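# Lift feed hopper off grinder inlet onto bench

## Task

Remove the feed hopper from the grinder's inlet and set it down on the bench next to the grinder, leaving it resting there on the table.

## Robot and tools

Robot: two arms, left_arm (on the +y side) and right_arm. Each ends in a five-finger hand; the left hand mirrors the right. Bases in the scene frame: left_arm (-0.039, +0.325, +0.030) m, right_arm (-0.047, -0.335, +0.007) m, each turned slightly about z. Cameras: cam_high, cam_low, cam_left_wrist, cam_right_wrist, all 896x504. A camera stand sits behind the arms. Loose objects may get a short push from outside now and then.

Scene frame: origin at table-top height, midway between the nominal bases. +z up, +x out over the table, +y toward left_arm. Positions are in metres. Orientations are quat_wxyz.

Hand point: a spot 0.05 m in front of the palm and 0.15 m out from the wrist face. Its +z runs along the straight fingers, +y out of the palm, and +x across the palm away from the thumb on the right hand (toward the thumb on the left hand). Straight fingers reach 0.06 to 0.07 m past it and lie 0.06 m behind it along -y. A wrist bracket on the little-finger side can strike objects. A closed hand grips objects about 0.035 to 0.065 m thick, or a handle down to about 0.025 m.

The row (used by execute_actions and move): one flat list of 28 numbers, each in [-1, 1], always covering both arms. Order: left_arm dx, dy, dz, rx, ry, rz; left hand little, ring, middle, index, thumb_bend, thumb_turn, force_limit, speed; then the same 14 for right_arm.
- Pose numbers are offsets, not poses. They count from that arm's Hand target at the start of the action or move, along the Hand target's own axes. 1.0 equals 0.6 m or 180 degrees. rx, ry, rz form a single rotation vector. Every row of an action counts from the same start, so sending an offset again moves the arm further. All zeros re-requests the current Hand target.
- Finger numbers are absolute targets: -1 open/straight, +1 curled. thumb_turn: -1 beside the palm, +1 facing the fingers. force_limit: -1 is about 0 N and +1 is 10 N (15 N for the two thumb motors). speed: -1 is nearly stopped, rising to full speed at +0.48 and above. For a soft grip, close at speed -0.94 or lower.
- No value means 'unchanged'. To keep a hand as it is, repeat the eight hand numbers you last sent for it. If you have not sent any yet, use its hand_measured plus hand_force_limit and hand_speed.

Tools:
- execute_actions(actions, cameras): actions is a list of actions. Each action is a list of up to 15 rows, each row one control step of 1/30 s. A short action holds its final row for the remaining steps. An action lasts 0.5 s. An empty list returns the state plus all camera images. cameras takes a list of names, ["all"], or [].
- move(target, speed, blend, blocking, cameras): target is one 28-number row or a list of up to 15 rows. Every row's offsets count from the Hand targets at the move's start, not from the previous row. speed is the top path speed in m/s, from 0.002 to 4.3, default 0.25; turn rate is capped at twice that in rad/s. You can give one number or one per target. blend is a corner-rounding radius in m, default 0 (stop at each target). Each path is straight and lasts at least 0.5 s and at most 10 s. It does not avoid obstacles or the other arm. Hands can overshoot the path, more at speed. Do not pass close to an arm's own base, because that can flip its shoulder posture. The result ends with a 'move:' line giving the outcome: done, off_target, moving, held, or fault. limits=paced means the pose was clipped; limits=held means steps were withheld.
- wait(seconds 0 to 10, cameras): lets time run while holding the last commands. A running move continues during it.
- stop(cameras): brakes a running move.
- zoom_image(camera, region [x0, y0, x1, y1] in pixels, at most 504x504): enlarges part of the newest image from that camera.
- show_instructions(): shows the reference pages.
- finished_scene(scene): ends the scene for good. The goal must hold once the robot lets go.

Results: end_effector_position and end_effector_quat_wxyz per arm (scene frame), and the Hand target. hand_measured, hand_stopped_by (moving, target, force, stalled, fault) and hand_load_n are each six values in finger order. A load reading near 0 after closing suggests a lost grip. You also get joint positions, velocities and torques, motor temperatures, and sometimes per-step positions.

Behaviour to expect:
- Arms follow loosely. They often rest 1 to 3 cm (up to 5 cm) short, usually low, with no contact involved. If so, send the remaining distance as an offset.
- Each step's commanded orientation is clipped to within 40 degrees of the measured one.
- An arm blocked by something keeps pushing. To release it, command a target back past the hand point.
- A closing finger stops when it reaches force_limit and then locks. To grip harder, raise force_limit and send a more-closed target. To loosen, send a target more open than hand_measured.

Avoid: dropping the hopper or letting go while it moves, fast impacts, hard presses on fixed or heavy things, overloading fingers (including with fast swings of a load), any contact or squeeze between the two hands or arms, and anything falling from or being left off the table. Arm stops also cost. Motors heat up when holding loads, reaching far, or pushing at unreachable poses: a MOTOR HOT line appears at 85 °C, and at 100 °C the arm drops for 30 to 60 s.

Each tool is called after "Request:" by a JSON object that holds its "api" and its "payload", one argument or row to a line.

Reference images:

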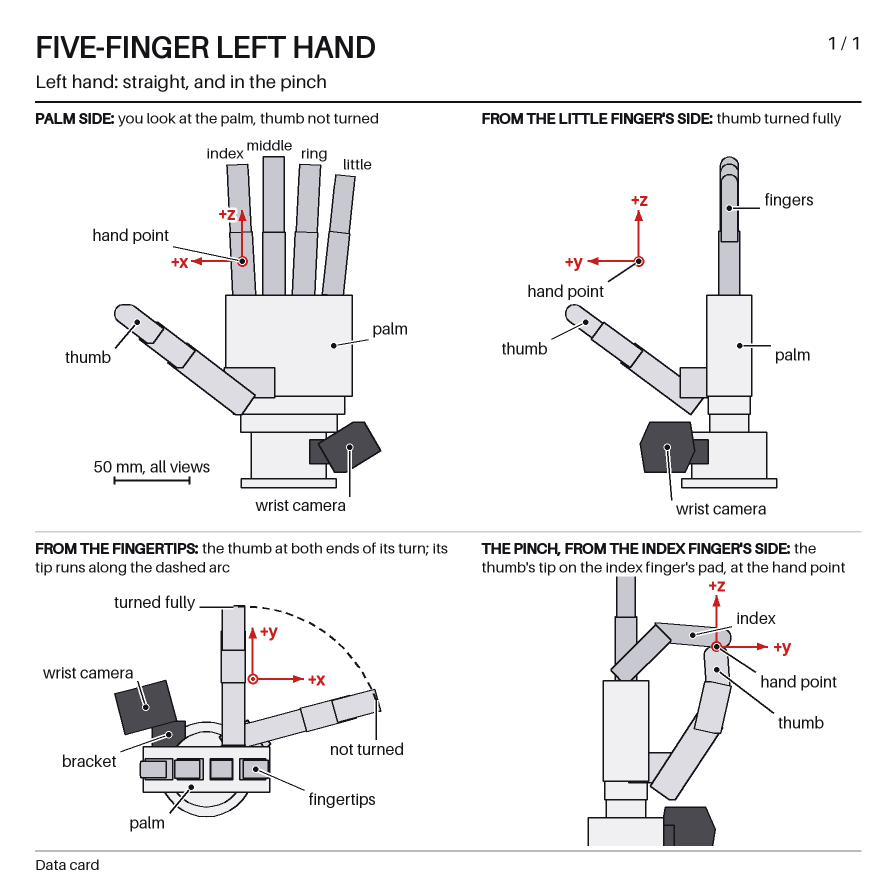

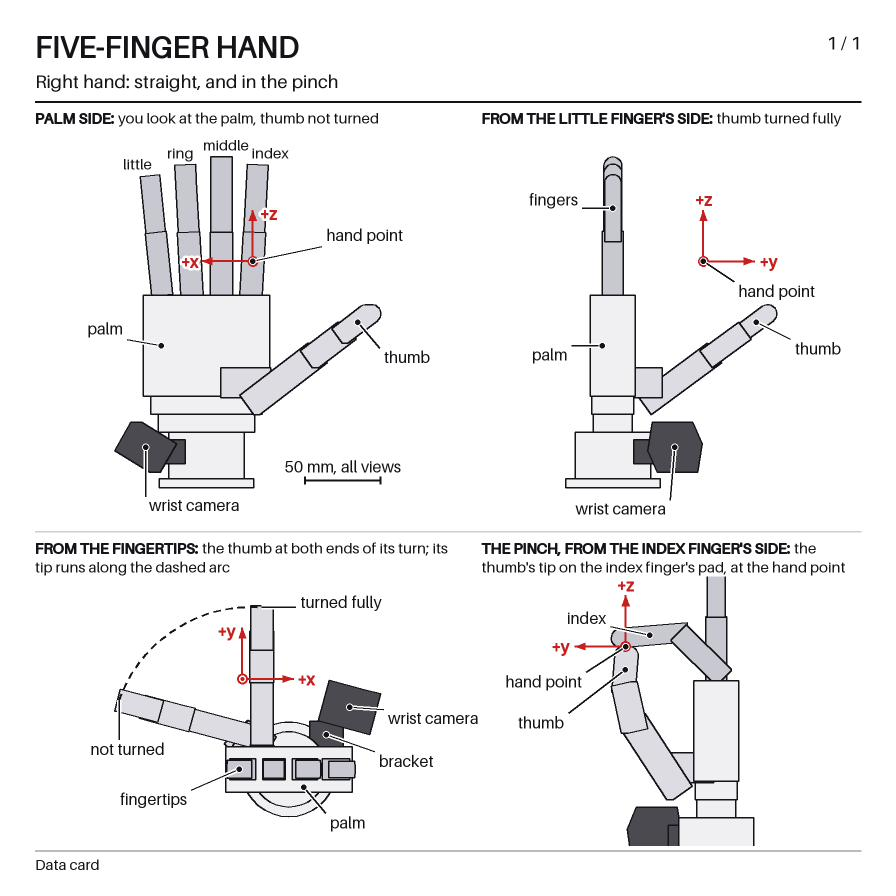

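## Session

Request:
{"api": "execute_actions", "payload": {
  "actions": []
}}

Scene clock: 0.00 s.
left_arm: end_effector_position=(+0.3417, +0.1696, +0.1805) hand_measured=(-1.000, -1.000, -1.000, -1.000, -1.000, -1.000) hand_load_n=(+0.0, +0.0, +0.0, +0.0, +0.0, +0.0) hand_stopped_by=(target, target, target, target, target, target) hand_force_limit=0.00 hand_speed=-0.80 end_effector_quat_wxyz=(+0.266, -0.558, +0.712, -0.332) | right_arm: end_effector_position=(+0.0818, -0.7434, +0.3101) hand_measured=(-1.000, -1.000, -1.000, -1.000, -1.000, -1.000) hand_load_n=(+0.0, +0.0, +0.0, +0.0, +0.0, +0.0) hand_stopped_by=(target, target, target, target, target, target) hand_force_limit=0.00 hand_speed=-0.80 end_effector_quat_wxyz=(+0.054, +0.770, +0.636, +0.004)
Joint positions: left_arm=[-0.316 1.01 0.693 -0.379 -0.087 -0.062] | right_arm=[-1.346 1.262 1.395 -1.614 -0.061 1.938]
Joint velocities: within noise
Joint torques (N m): no reading
Motor temperatures (°C): left_arm=[31 32 50 28 30 26] | right_arm=[25 35 36 27 37 28]
Heat: left arm: hottest elbow 50 °C; right arm: hottest wrist yaw 37 °C.
Hand target: left_arm +0.3484, +0.1672, +0.1900; +0.270, -0.556, +0.709, -0.339 | right_arm +0.0826, -0.7479, +0.3160; +0.060, +0.769, +0.636, +0.001

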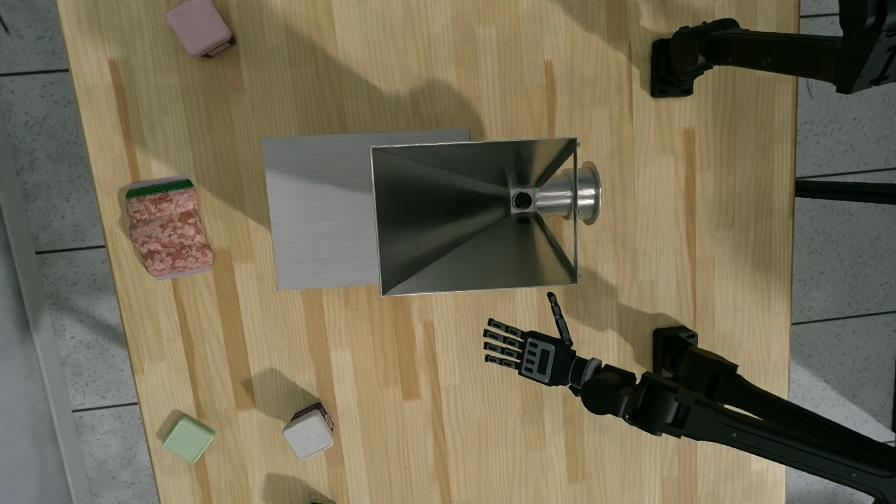

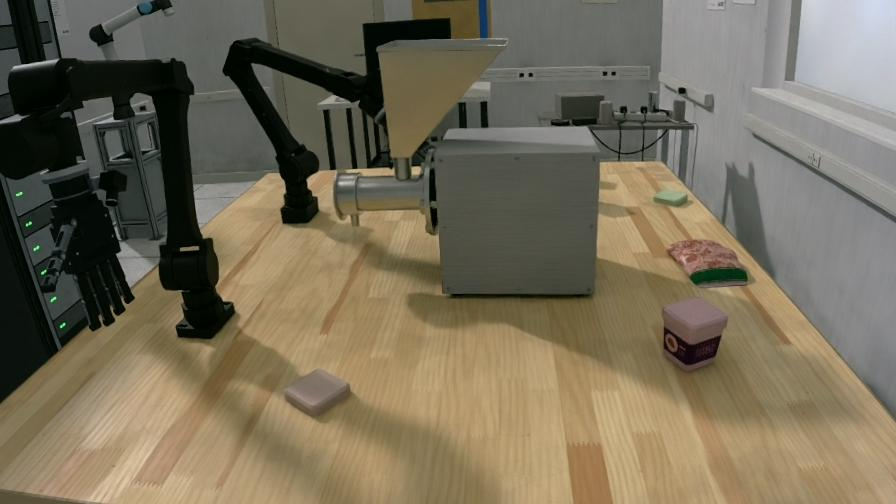

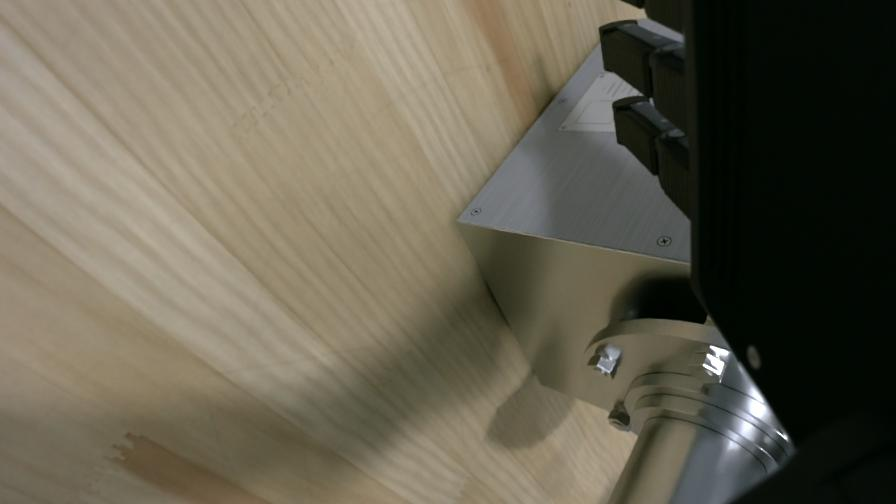

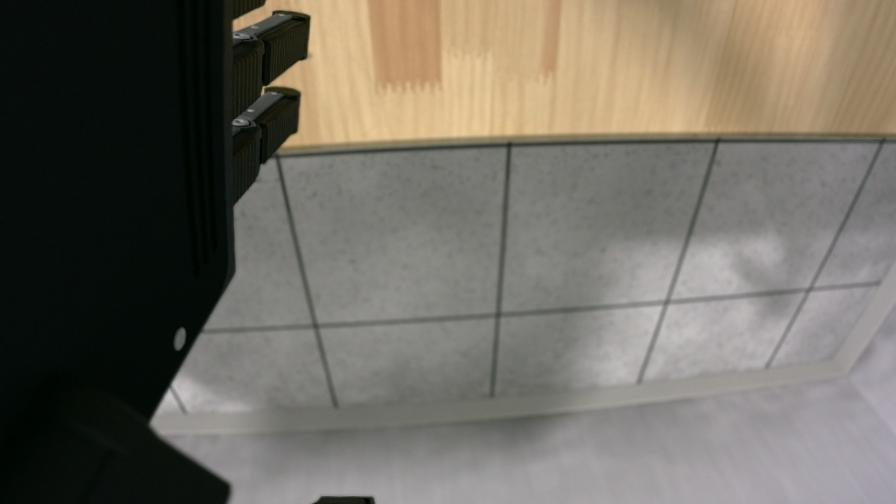

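Request:
{"api": "move", "payload": {
  "target": [
    [-0.0032,-0.3722,-0.228,-0.0108,-0.0103,-0.3065,-1,-1,-1,-1,0,1,0.1,-0.2,0.402,0.232,-0.3168,-0.132,-0.034,-0.241,-1,-1,-1,-1,0,1,0.1,-0.2],
    [0.1413,-0.659,-0.3238,-0.0216,-0.0206,-0.613,-1,-1,-1,-1,0,1,0.1,-0.2,0.8847,0.462,-0.5328,-0.2647,-0.0679,-0.4824,-1,-1,-1,-1,0,1,0.1,-0.2]
  ],
  "speed": 0.3,
  "blend": [0.05,0],
  "cameras": ["cam_high"]
}}

Scene clock: 25.37 s.
left_arm: end_effector_position=(+0.4190, +0.0673, +0.6096) hand_measured=(-1.000, -1.000, -1.000, -1.000, +0.000, +1.000) hand_load_n=(+0.0, +0.0, +0.0, +0.0, +0.0, -0.5) hand_stopped_by=(target, target, target, target, target, target) hand_force_limit=0.10 hand_speed=-0.20 end_effector_quat_wxyz=(+0.115, +0.917, +0.033, +0.380) | right_arm: end_effector_position=(+0.4281, -0.2563, +0.6071) hand_measured=(-1.000, -1.000, -1.000, -1.000, +0.000, +1.000) hand_load_n=(+0.0, +0.0, +0.0, +0.0, +0.0, +0.0) hand_stopped_by=(target, target, target, target, target, target) hand_force_limit=0.10 hand_speed=-0.20 end_effector_quat_wxyz=(+0.368, +0.062, +0.920, +0.121)
Joint positions: left_arm=[-0.479 1.277 1.878 -1.372 -0.181 -2.074] | right_arm=[0.03 1.255 1.937 -1.476 -0.193 1.764]
Joint torques (N m): left_arm=[-2.14 -4.84 12.31 1.01 -0.2 -0.15] | right_arm=[0.62 -5.54 11.66 1.73 -0.03 -0.13]
Motor temperatures (°C): left_arm=[31 33 55 28 30 26] | right_arm=[25 34 40 27 36 28]
Heat: left arm: hottest elbow 55 °C; right arm: hottest elbow 40 °C.
Hand target: left_arm +0.4203, +0.0597, +0.6199; +0.121, +0.916, +0.050, +0.379 | right_arm +0.4305, -0.2507, +0.6199; +0.380, +0.051, +0.916, +0.121
Off the commanded pose: left_arm 0.013 m, 2 deg | right_arm 0.014 m, 2 deg.
joint sent to its limit (left arm) — joint 6 (wrist roll), lower limit. The joint targets still meet the commanded pose.
move: off_target (left_arm, right_arm)
Images, in order (width x height): cam_high 896x504.

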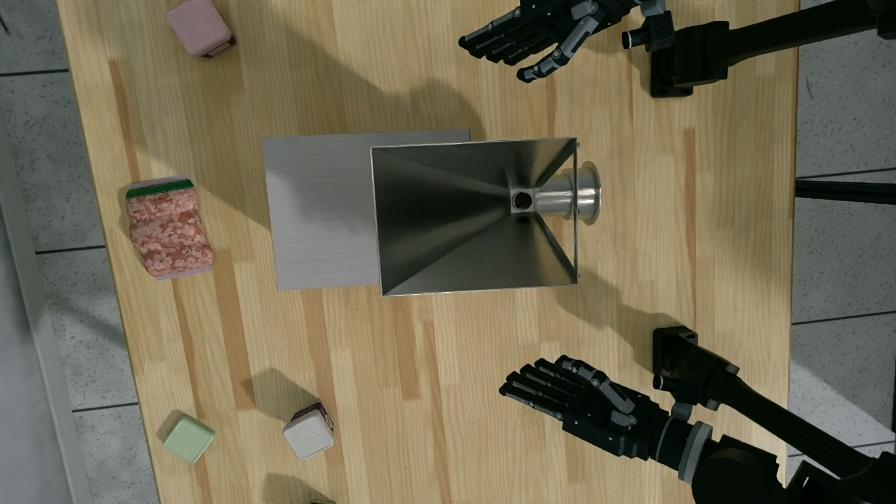

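Request:
{"api": "move", "payload": {
  "target": [
    [-0.0347,0.1375,0.1023,0,0,0,-1,-1,-1,-1,0,1,0.1,-0.2,0.0545,0.1138,0.0982,0,0,0,-1,-1,-1,-1,0,1,0.1,-0.2],
    [-0.1193,0.114,0.187,0,0,0,-1,-1,-1,-1,0,1,0.1,-0.2,0.1088,0.1103,0.1525,0,0,0,-1,-1,-1,-1,0,1,0.1,-0.2],
    [-0.123,0.1333,0.1907,0,0,0,-1,-1,-1,-1,0,1,0.1,-0.2,0.1118,0.1265,0.1555,0,0,0,-1,-1,-1,-1,0,1,0.1,-0.2]
  ],
  "speed": [0.2,0.1,0.06],
  "blend": [0.01,0.01,0],
  "cameras": ["cam_high","cam_low","cam_left_wrist","cam_right_wrist"]
}}

Scene clock: 34.73 s.
left_arm: end_effector_position=(+0.4530, -0.0453, +0.5086) hand_measured=(-1.000, -1.000, -1.000, -1.000, +0.000, +1.000) hand_load_n=(+0.0, +0.0, +0.0, +0.0, +0.0, +0.0) hand_stopped_by=(target, target, target, target, target, target) hand_force_limit=0.10 hand_speed=-0.20 end_effector_quat_wxyz=(+0.111, +0.915, -0.023, +0.387) | right_arm: end_effector_position=(+0.4497, -0.1540, +0.5264) hand_measured=(-1.000, -1.000, -1.000, -1.000, +0.000, +1.000) hand_load_n=(+0.0, +0.0, +0.0, +0.0, +0.0, +0.0) hand_stopped_by=(target, target, target, target, target, target) hand_force_limit=0.10 hand_speed=-0.20 end_effector_quat_wxyz=(+0.374, +0.052, +0.919, +0.115)
Joint positions: left_arm=[-0.64 1.384 1.686 -1.077 -0.265 -2.076] | right_arm=[0.326 1.211 1.646 -1.202 0.024 1.949]
Joint torques (N m): left_arm=[-2.26 -9.52 9.36 2.26 -0.29 -0.14] | right_arm=[0.79 -8.59 9.4 2.37 0.12 0.1]
Motor temperatures (°C): left_arm=[31 33 56 28 30 26] | right_arm=[25 35 40 27 36 28]
Heat: left arm: hottest elbow 56 °C; right arm: hottest elbow 40 °C.
Hand target: left_arm +0.4489, -0.0520, +0.5116; +0.120, +0.916, +0.050, +0.379 | right_arm +0.4492, -0.1479, +0.5303; +0.380, +0.051, +0.916, +0.121
Off the commanded pose: left_arm 0.008 m, 8 deg | right_arm 0.007 m, 1 deg.
joint sent to its limit (left arm) — joint 6 (wrist roll), lower limit. The joint targets are off in orientation, not in position.
move: off_target (left_arm); blend cut to 0.006 m at target 2

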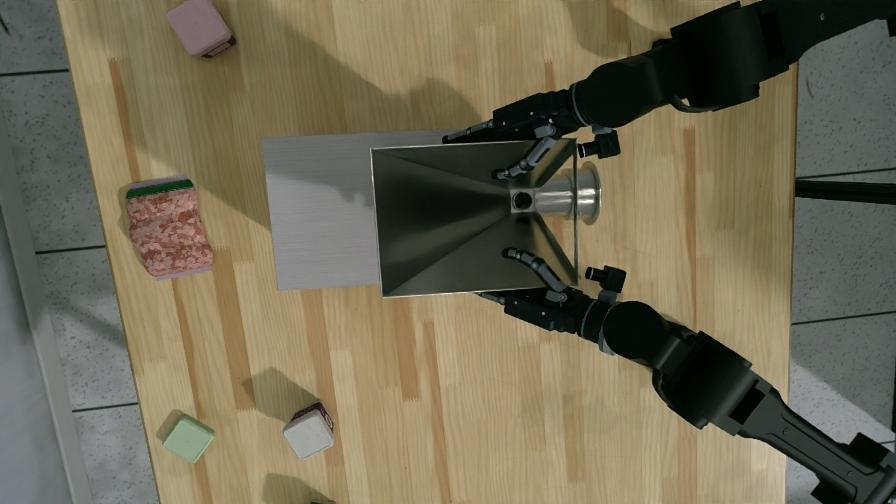

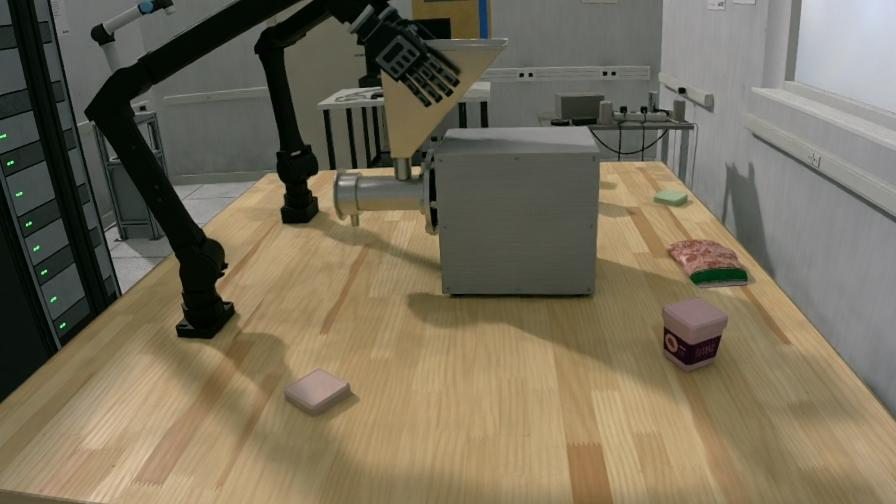

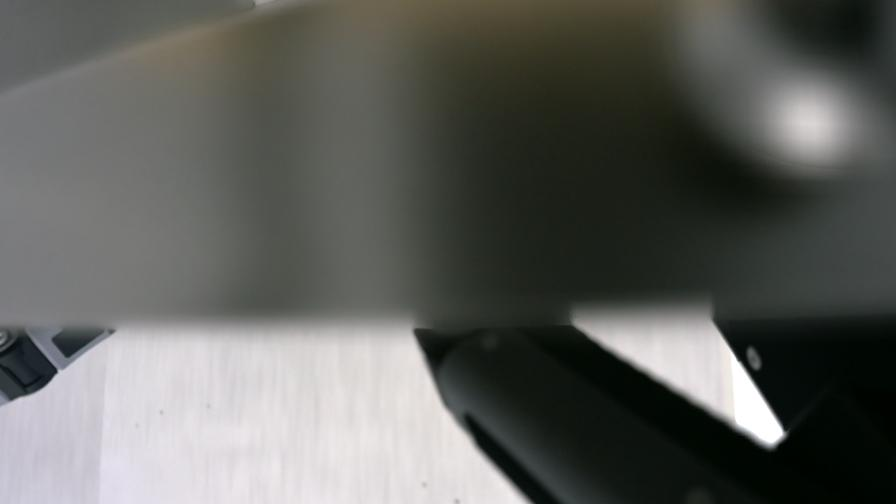

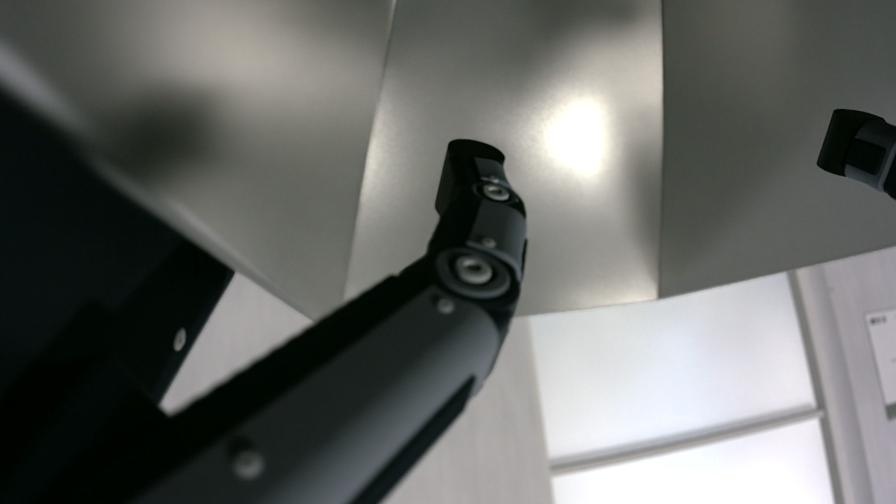

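Request:
{"api": "move", "payload": {
  "target": [
    [-0.0142,0,-0.0142,0,0,0,-1,-1,-1,-1,0.45,1,0.1,-0.2,0,0,0,0,0,0,-1,-1,-1,-1,0.45,1,0.1,-0.2],
    [-0.0333,0.1015,0.005,-0.055,0,0,-1,-1,-1,-1,0.45,1,0.1,-0.2,0.0168,0.0885,0.0168,-0.055,0,0,-1,-1,-1,-1,0.45,1,0.1,-0.2],
    [-0.0333,0.1015,0.005,-0.055,0,0,-1,-1,-1,-1,0.85,1,-0.1,-0.88,0.0168,0.0885,0.0168,-0.055,0,0,-1,-1,-1,-1,0.85,1,-0.1,-0.88]
  ],
  "speed": 0.1,
  "cameras": ["cam_high","cam_left_wrist"]
}}

Scene clock: 43.83 s.
left_arm: end_effector_position=(+0.4440, -0.0636, +0.5119) hand_measured=(-1.000, -1.000, -1.000, -1.000, +0.692, +1.000) hand_load_n=(+0.0, +0.0, +0.0, +0.0, +7.0, +1.5) hand_stopped_by=(target, target, target, target, force, target) hand_force_limit=-0.10 hand_speed=-0.88 end_effector_quat_wxyz=(+0.153, +0.905, -0.032, +0.396) | right_arm: end_effector_position=(+0.4509, -0.1436, +0.5252) hand_measured=(-1.000, -1.000, -1.000, -1.000, +0.742, +1.000) hand_load_n=(+0.0, +0.0, +0.0, +0.0, +7.5, +0.5) hand_stopped_by=(target, target, target, target, force, target) hand_force_limit=-0.10 hand_speed=-0.88 end_effector_quat_wxyz=(+0.381, +0.064, +0.909, +0.159)
Joint positions: left_arm=[-0.657 1.362 1.632 -0.984 -0.216 -2.086] | right_arm=[0.328 1.188 1.583 -1.115 -0.036 2.006]
Joint torques (N m): left_arm=[-5.25 -6.12 11.08 4.41 1.87 -0.05] | right_arm=[4.84 -5.83 9.92 4.11 -2 -0.07]
Motor temperatures (°C): left_arm=[31 33 57 28 30 26] | right_arm=[25 35 40 27 37 28]
Heat: left arm: hottest elbow 57 °C; right arm: hottest elbow 40 °C.
Hand target: left_arm +0.4370, -0.1150, +0.5117; +0.199, +0.902, +0.017, +0.382 | right_arm +0.4493, -0.0930, +0.5306; +0.383, +0.018, +0.902, +0.200
Off the commanded pose: left_arm 0.052 m, 8 deg | right_arm 0.051 m, 7 deg.
joint sent to its limit (left arm) — joint 6 (wrist roll), lower limit. The joint targets are off in position and orientation.
move: off_target (left_arm, right_arm); target 3's new numbers were sent with left_arm's hand 0.052 m and 8 deg from that target
Images, in order (width x height): cam_high 896x504, cam_left_wrist 896x504.

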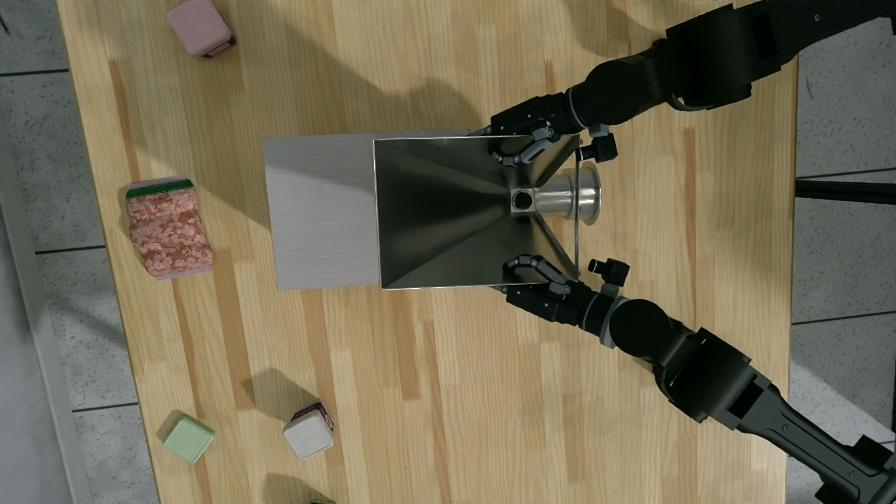

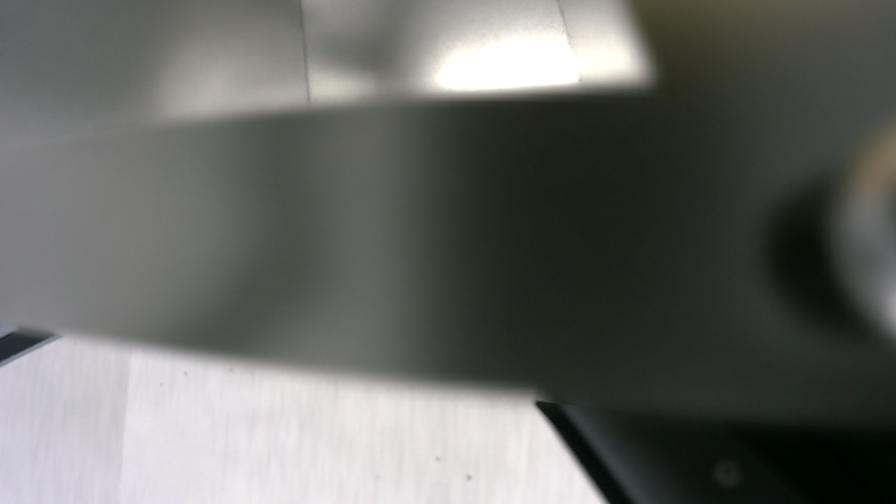

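Request:
{"api": "move", "payload": {
  "target": [
    [0.093,0.0317,-0.145,0,0,0,-1,-1,-1,-1,0.85,1,-0.1,-0.88,-0.083,0.0578,-0.141,0,0,0,-1,-1,-1,-1,0.85,1,-0.1,-0.88]
  ],
  "speed": 0.1,
  "cameras": ["cam_high","cam_low"]
}}

Scene clock: 50.90 s.
left_arm: end_effector_position=(+0.4294, -0.0555, +0.5687) hand_measured=(-1.000, -1.000, -1.000, -1.000, +0.692, +1.000) hand_load_n=(+0.0, +0.0, +0.0, +0.0, +5.0, +1.0) hand_stopped_by=(target, target, target, target, force, target) hand_force_limit=-0.10 hand_speed=-0.88 end_effector_quat_wxyz=(+0.151, +0.912, -0.038, +0.380) | right_arm: end_effector_position=(+0.4359, -0.1389, +0.5798) hand_measured=(-1.000, -1.000, -1.000, -1.000, +0.742, +1.000) hand_load_n=(+0.0, +0.0, +0.0, +0.0, +10.5, +1.5) hand_stopped_by=(target, target, target, target, force, target) hand_force_limit=-0.10 hand_speed=-0.88 end_effector_quat_wxyz=(+0.349, +0.059, +0.921, +0.160)
Joint positions: left_arm=[-0.655 1.395 1.846 -1.198 -0.196 -2.086] | right_arm=[0.338 1.269 1.851 -1.365 -0.055 2.01]
Joint torques (N m): left_arm=[-4.84 -7.65 16.05 2.44 1.47 -0.05] | right_arm=[4.84 -8.18 15.95 2.86 -1.26 -0.06]
Motor temperatures (°C): left_arm=[31 33 58 28 31 26] | right_arm=[25 35 41 27 39 28]
Heat: left arm: hottest elbow 58 °C; right arm: hottest elbow 41 °C.
Hand target: left_arm +0.4135, -0.0921, +0.6118; +0.199, +0.902, +0.017, +0.382 | right_arm +0.4211, -0.0995, +0.6306; +0.383, +0.018, +0.902, +0.200
Off the commanded pose: left_arm 0.059 m, 8 deg | right_arm 0.066 m, 8 deg.
joint sent to its limit (left arm) — joint 6 (wrist roll), lower limit. The joint targets are off in position and orientation.
move: off_target (left_arm, right_arm)
Images, in order (width x height): cam_high 896x504, cam_low 896x504.

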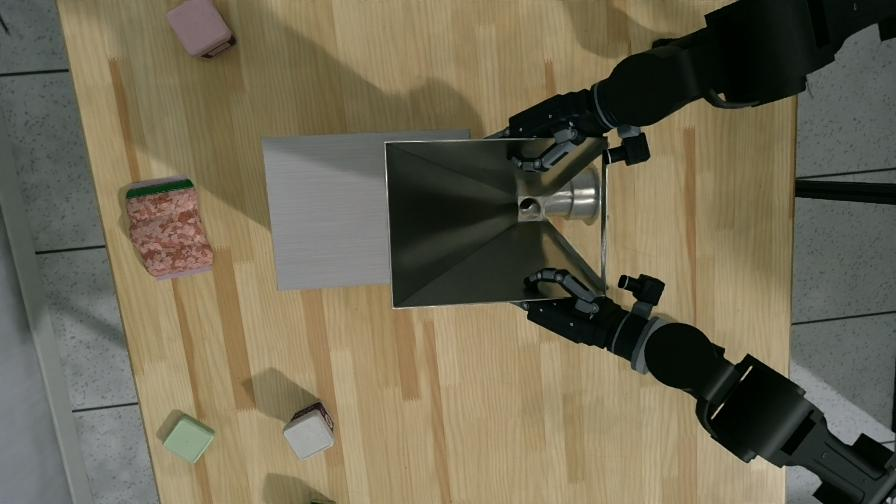

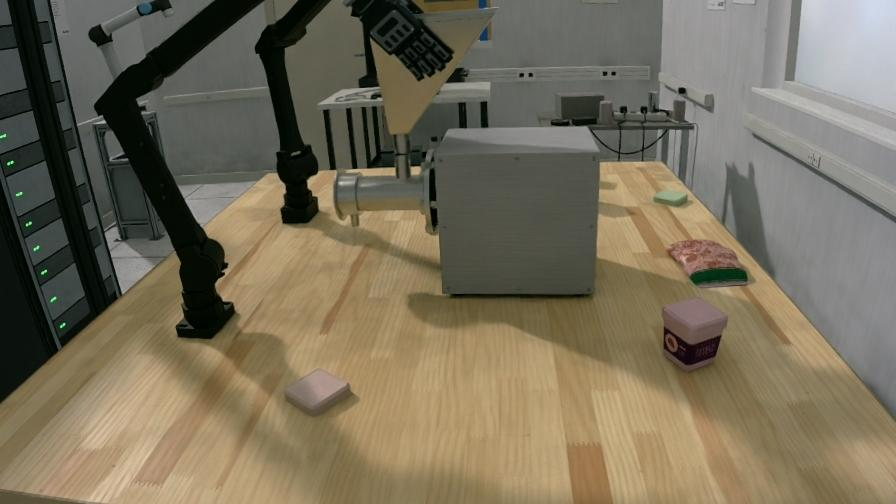

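Request:
{"api": "move", "payload": {
  "target": [
    [0.0582,0.0317,-0.0535,0,0,0,-1,-1,-1,-1,0.85,1,-0.1,-0.88,-0.0593,0.0325,-0.0544,0,0,0,-1,-1,-1,-1,0.85,1,-0.1,-0.88]
  ],
  "speed": 0.1,
  "cameras": ["cam_high","cam_low"]
}}

Scene clock: 55.17 s.
left_arm: end_effector_position=(+0.4303, -0.0548, +0.6330) hand_measured=(-1.000, -1.000, -1.000, -1.000, +0.692, +1.000) hand_load_n=(+0.0, +0.0, +0.0, +0.0, +2.0, +0.5) hand_stopped_by=(target, target, target, target, force, target) hand_force_limit=-0.10 hand_speed=-0.88 end_effector_quat_wxyz=(+0.155, +0.907, -0.035, +0.389) | right_arm: end_effector_position=(+0.4352, -0.1391, +0.6425) hand_measured=(-1.000, -1.000, -1.000, -1.000, +0.742, +1.000) hand_load_n=(+0.0, +0.0, +0.0, +0.0, +10.5, +1.5) hand_stopped_by=(target, target, target, target, force, target) hand_force_limit=-0.10 hand_speed=-0.88 end_effector_quat_wxyz=(+0.356, +0.059, +0.919, +0.162)
Joint positions: left_arm=[-0.655 1.482 2.118 -1.361 -0.201 -2.086] | right_arm=[0.338 1.38 2.153 -1.542 -0.055 2.01]
Joint torques (N m): left_arm=[-5.01 -7.59 14.32 2.47 1.51 -0.05] | right_arm=[4.89 -8 14.19 2.84 -1.21 -0.02]
Motor temperatures (°C): left_arm=[31 33 60 28 31 26] | right_arm=[25 35 43 27 39 28]
Heat: left arm: hottest elbow 60 °C; right arm: hottest elbow 43 °C.
Hand target: left_arm +0.4137, -0.0923, +0.6625; +0.199, +0.902, +0.017, +0.382 | right_arm +0.4213, -0.0994, +0.6825; +0.383, +0.018, +0.902, +0.200
Off the commanded pose: left_arm 0.051 m, 8 deg | right_arm 0.058 m, 7 deg.
joint sent to its limit (left arm) — joint 6 (wrist roll), lower limit. The joint targets are off in position and orientation.
move: off_target (left_arm, right_arm)
Images, in order (width x height): cam_high 896x504, cam_low 896x504.

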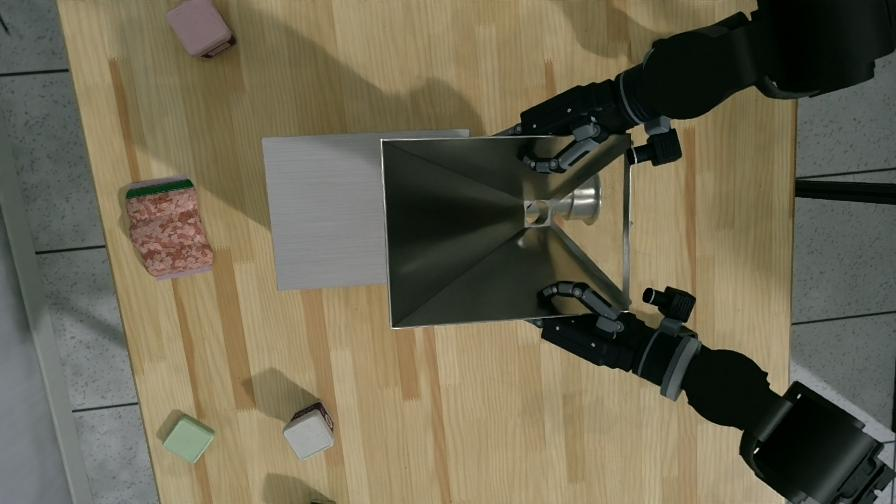

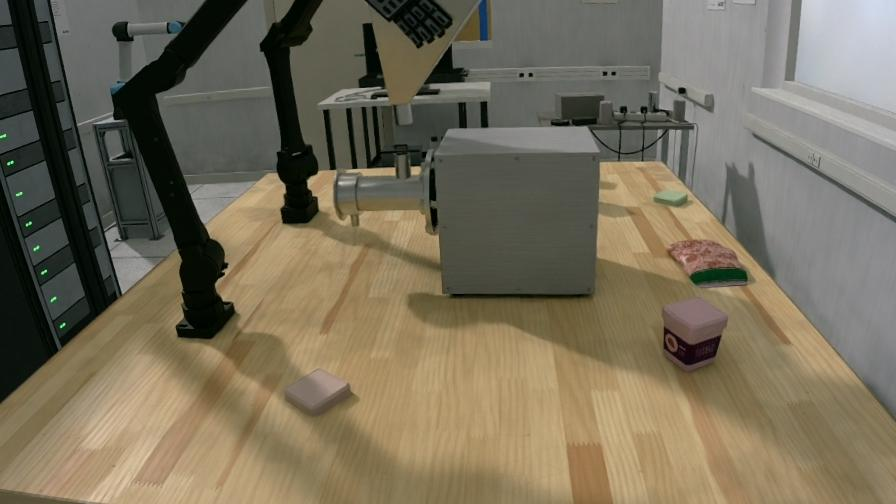

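Request:
{"api": "move", "payload": {
  "target": [
    [-0.0102,-0.0056,0.0094,0,0,0,-1,-1,-1,-1,1,1,0.05,-0.88,0,0,0,0,0,0,-1,-1,-1,-1,0.85,1,-0.1,-0.88],
    [-0.0062,-0.1673,-0.0593,0.0303,0.0165,-0.0279,-1,-1,-1,-1,1,1,0.05,-0.88,0.0523,0.1632,0.047,-0.0304,0.0167,-0.0279,-1,-1,-1,-1,0.85,1,-0.1,-0.88]
  ],
  "speed": 0.1,
  "cameras": ["cam_high","cam_left_wrist"]
}}

Scene clock: 68.30 s.
left_arm: end_effector_position=(+0.4110, +0.0434, +0.6277) hand_measured=(-1.000, -1.000, -1.000, -1.000, +0.710, +1.000) hand_load_n=(+0.0, +0.0, +0.0, +0.0, +10.5, +2.0) hand_stopped_by=(target, target, target, target, force, target) hand_force_limit=0.05 hand_speed=-0.88 end_effector_quat_wxyz=(+0.129, +0.910, +0.019, +0.394) | right_arm: end_effector_position=(+0.4272, -0.0393, +0.6403) hand_measured=(-1.000, -1.000, -1.000, -1.000, +0.740, +1.000) hand_load_n=(+0.0, +0.0, +0.0, +0.0, +12.0, +1.5) hand_stopped_by=(target, target, target, target, force, target) hand_force_limit=-0.10 hand_speed=-0.88 end_effector_quat_wxyz=(+0.343, -0.002, +0.921, +0.185)
Joint positions: left_arm=[-0.535 1.291 1.918 -1.361 -0.202 -2.086] | right_arm=[0.537 1.476 2.247 -1.543 -0.007 2.056]
Joint torques (N m): left_arm=[-4.6 -6.59 9.37 3.63 1.65 -0.05] | right_arm=[5.54 -9.41 14.71 3.22 -0.91 -0.04]
Motor temperatures (°C): left_arm=[31 33 61 28 32 26] | right_arm=[25 35 46 27 39 28]
Heat: left arm: hottest elbow 61 °C; right arm: hottest elbow 46 °C.
Hand target: left_arm +0.3985, +0.0117, +0.6452; +0.172, +0.899, +0.079, +0.395 | right_arm +0.4069, +0.0061, +0.6800; +0.368, -0.045, +0.901, +0.226
Off the commanded pose: left_arm 0.038 m, 9 deg | right_arm 0.064 m, 8 deg.
joint sent to its limit (left arm) — joint 6 (wrist roll), lower limit. The joint targets are off in orientation, not in position.
move: off_target (left_arm, right_arm)
Images, in order (width x height): cam_high 896x504, cam_left_wrist 896x504.

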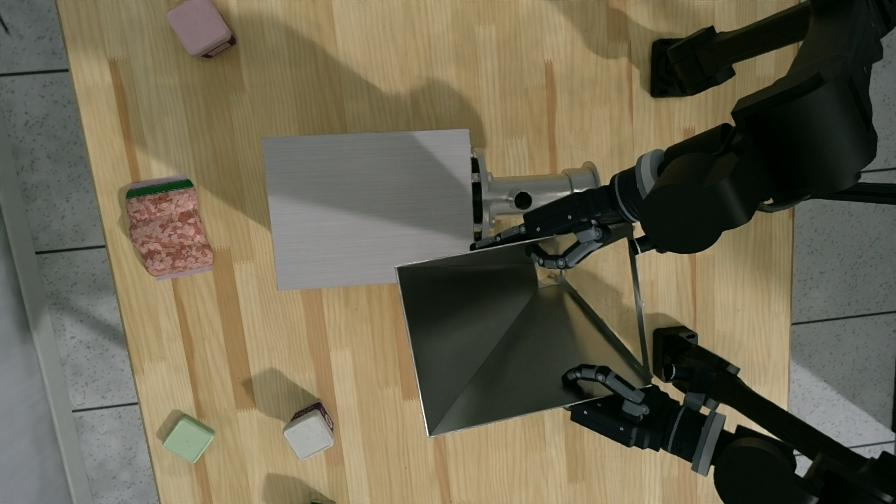

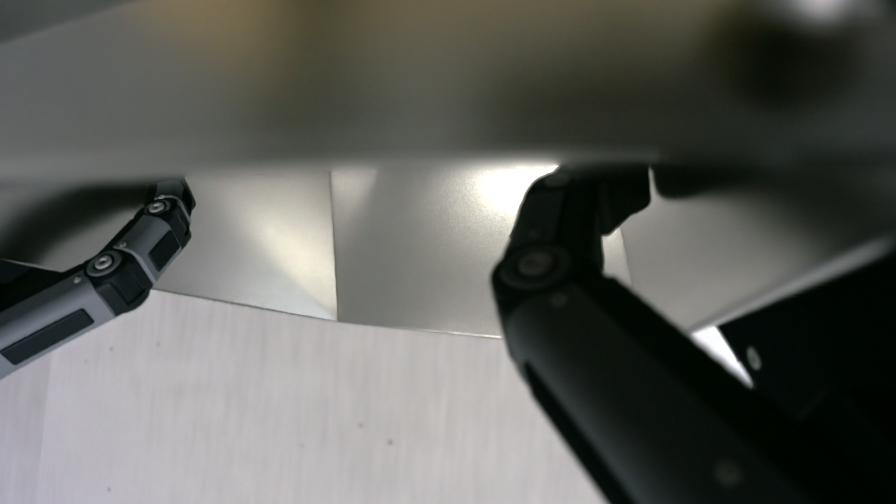

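Request:
{"api": "move", "payload": {
  "target": [
    [0.0215,-0.3225,-0.0797,0.0569,0.031,-0.0524,-1,-1,-1,-1,1,1,0.05,-0.88,0.0998,0.283,0.1532,-0.0569,0.0312,-0.0523,-1,-1,-1,-1,0.85,1,-0.1,-0.88]
  ],
  "speed": 0.1,
  "cameras": ["cam_high","cam_left_wrist","cam_low"]
}}

Scene clock: 77.53 s.
left_arm: end_effector_position=(+0.3745, +0.2321, +0.5879) hand_measured=(-1.000, -1.000, -1.000, -1.000, +0.710, +1.000) hand_load_n=(+0.0, +0.0, +0.5, +0.0, +4.0, +1.0) hand_stopped_by=(target, target, target, target, force, target) hand_force_limit=0.05 hand_speed=-0.88 end_effector_quat_wxyz=(+0.082, +0.899, +0.173, +0.394) | right_arm: end_effector_position=(+0.4168, +0.1605, +0.6029) hand_measured=(-1.000, -1.000, -1.000, -1.000, +0.740, +1.000) hand_load_n=(+0.0, +0.0, -0.5, +0.0, +12.0, +1.5) hand_stopped_by=(target, target, target, target, force, target) hand_force_limit=-0.10 hand_speed=-0.88 end_effector_quat_wxyz=(+0.316, -0.134, +0.912, +0.224)
Joint positions: left_arm=[-0.164 0.995 1.597 -1.353 -0.13 -2.086] | right_arm=[0.81 1.777 2.515 -1.513 -0.002 2.039]
Joint torques (N m): left_arm=[-3.84 -3.08 10.14 3.47 1.96 -0.05] | right_arm=[5.48 -15.44 14.58 3.08 -0.83 0.16]
Motor temperatures (°C): left_arm=[31 33 61 28 32 26] | right_arm=[26 35 47 27 38 28]
Heat: left arm: hottest elbow 61 °C; right arm: hottest elbow 47 °C.
Hand target: left_arm +0.3705, +0.2069, +0.6123; +0.119, +0.881, +0.196, +0.414 | right_arm +0.3805, +0.2035, +0.6449; +0.335, -0.162, +0.887, +0.272
Off the commanded pose: left_arm 0.035 m, 6 deg | right_arm 0.070 m, 7 deg.
joint sent to its limit (left arm) — joint 6 (wrist roll), lower limit. The joint targets are off in orientation, not in position.
move: off_target (left_arm, right_arm)
Images, in order (width x height): cam_high 896x504, cam_low 896x504, cam_left_wrist 896x504.

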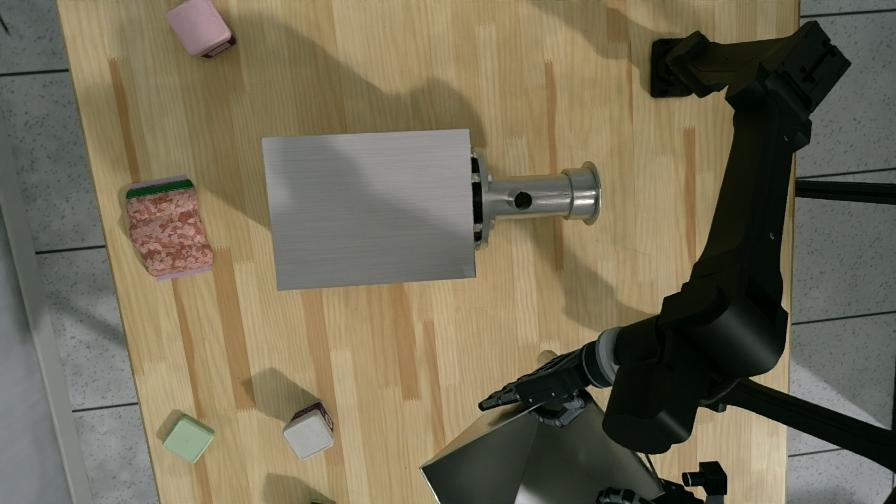

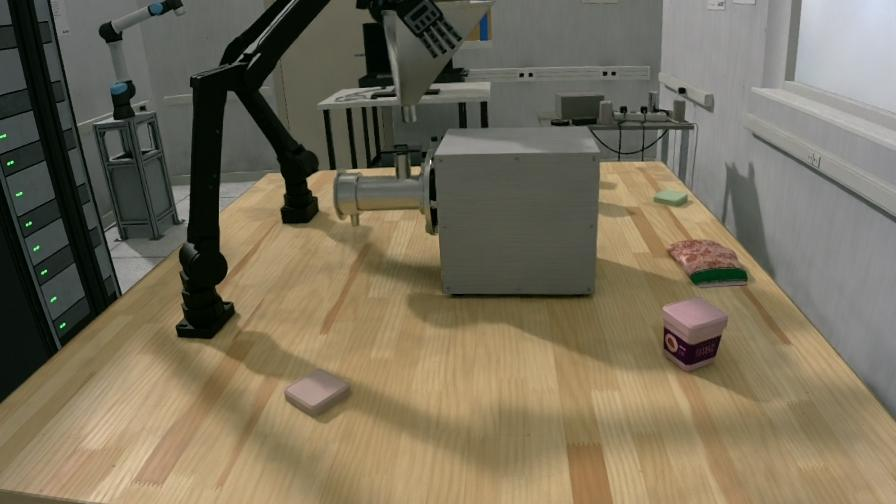

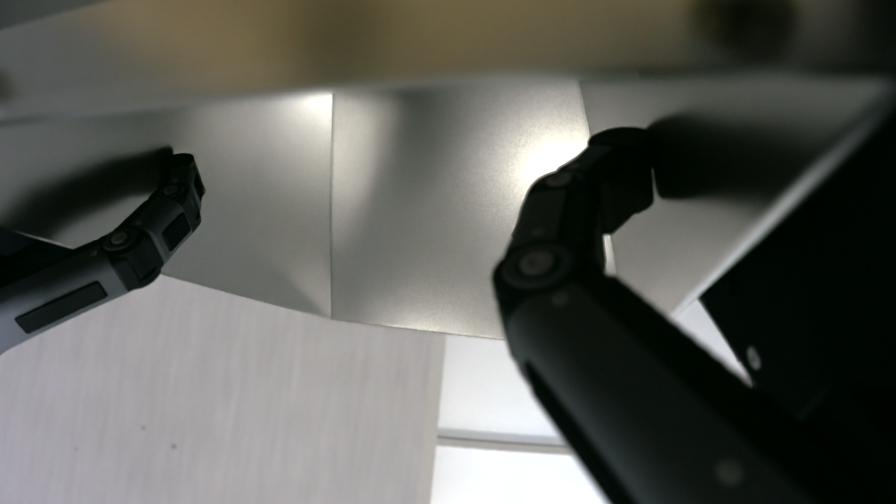

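Request:
{"api": "move", "payload": {
  "target": [
    [-0.3087,-0.1452,0.1683,0,0,0,-1,-1,-1,-1,1,1,0.05,-0.88,0.3353,-0.1218,0.1987,0,0,0,-1,-1,-1,-1,0.85,1,-0.1,-0.88]
  ],
  "speed": 0.12,
  "cameras": ["cam_high","cam_left_wrist","cam_low"]
}}

Scene clock: 106.20 s.
left_arm: end_effector_position=(+0.3141, +0.2217, +0.3432) hand_measured=(-1.000, -1.000, -1.000, -1.000, +0.710, +1.000) hand_load_n=(+0.0, +0.0, +0.5, +0.0, +10.0, +2.0) hand_stopped_by=(target, target, target, target, force, target) hand_force_limit=0.05 hand_speed=-0.88 end_effector_quat_wxyz=(+0.093, +0.915, +0.147, +0.364) | right_arm: end_effector_position=(+0.3658, +0.1589, +0.3584) hand_measured=(-1.000, -1.000, -1.000, -1.000, +0.740, +1.000) hand_load_n=(+0.0, +0.0, +0.0, +0.0, +13.0, +2.0) hand_stopped_by=(target, target, target, target, force, target) hand_force_limit=-0.10 hand_speed=-0.88 end_effector_quat_wxyz=(+0.312, -0.141, +0.912, +0.225)
Joint positions: left_arm=[-0.209 0.652 0.798 -0.953 -0.102 -2.086] | right_arm=[0.878 1.417 1.38 -0.744 0.035 2.077]
Joint torques (N m): left_arm=[-4.37 -1.14 13.3 4.29 0.83 -0.05] | right_arm=[4.84 -15.09 12.45 3.44 -0.56 0.03]
Motor temperatures (°C): left_arm=[31 33 60 29 33 26] | right_arm=[26 36 47 27 37 28]
Heat: left arm: hottest elbow 60 °C; right arm: hottest elbow 47 °C.
Hand target: left_arm +0.3198, +0.1978, +0.3898; +0.119, +0.881, +0.196, +0.414 | right_arm +0.3298, +0.1943, +0.4054; +0.335, -0.163, +0.887, +0.272
Off the commanded pose: left_arm 0.053 m, 9 deg | right_arm 0.069 m, 7 deg.
joint sent to its limit (left arm) — joint 6 (wrist roll), lower limit. The joint targets are off in position and orientation.
joint sent to its limit (right arm) — joint 6 (wrist roll), upper limit. The joint targets are off in position, not in orientation.
move: off_target (left_arm, right_arm)
Images, in order (width x height): cam_high 896x504, cam_low 896x504, cam_left_wrist 896x504.

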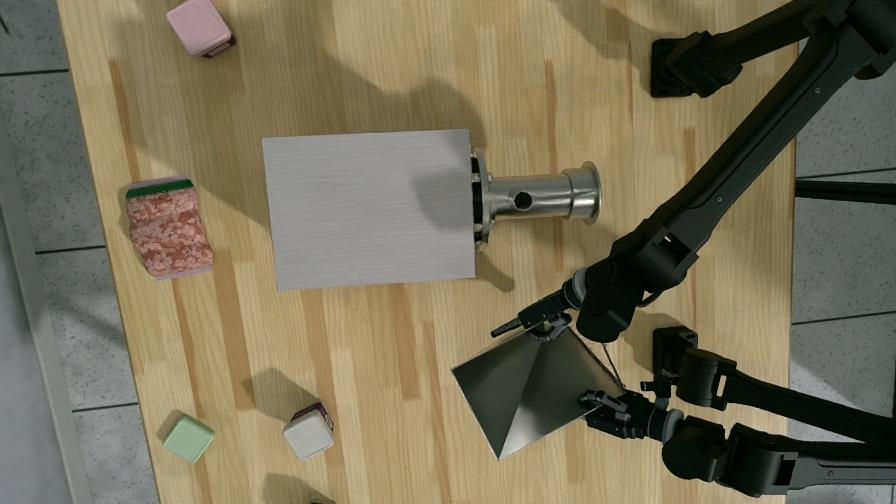

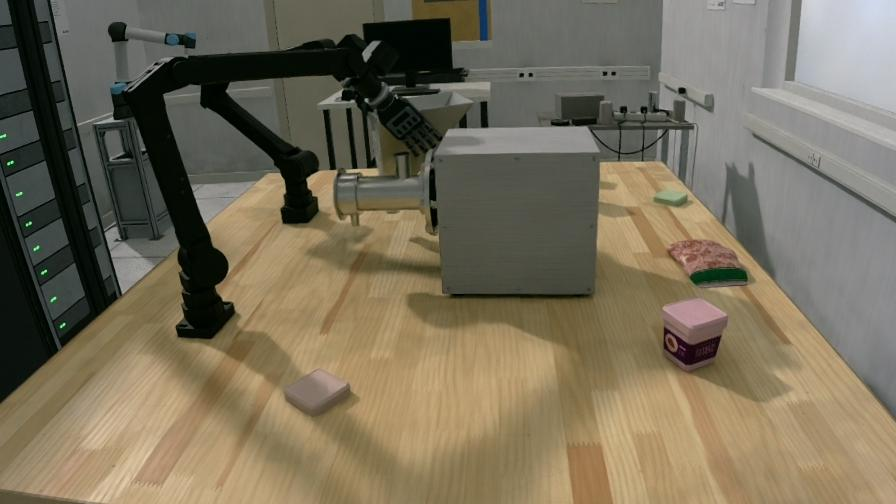

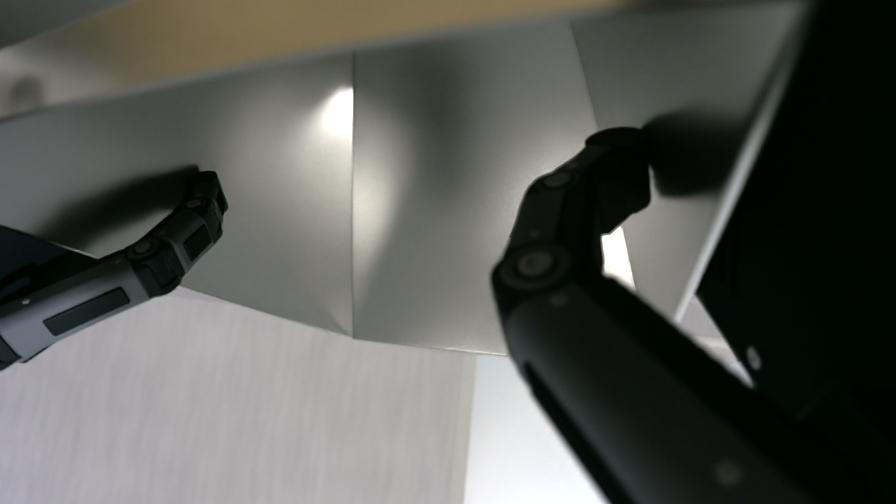

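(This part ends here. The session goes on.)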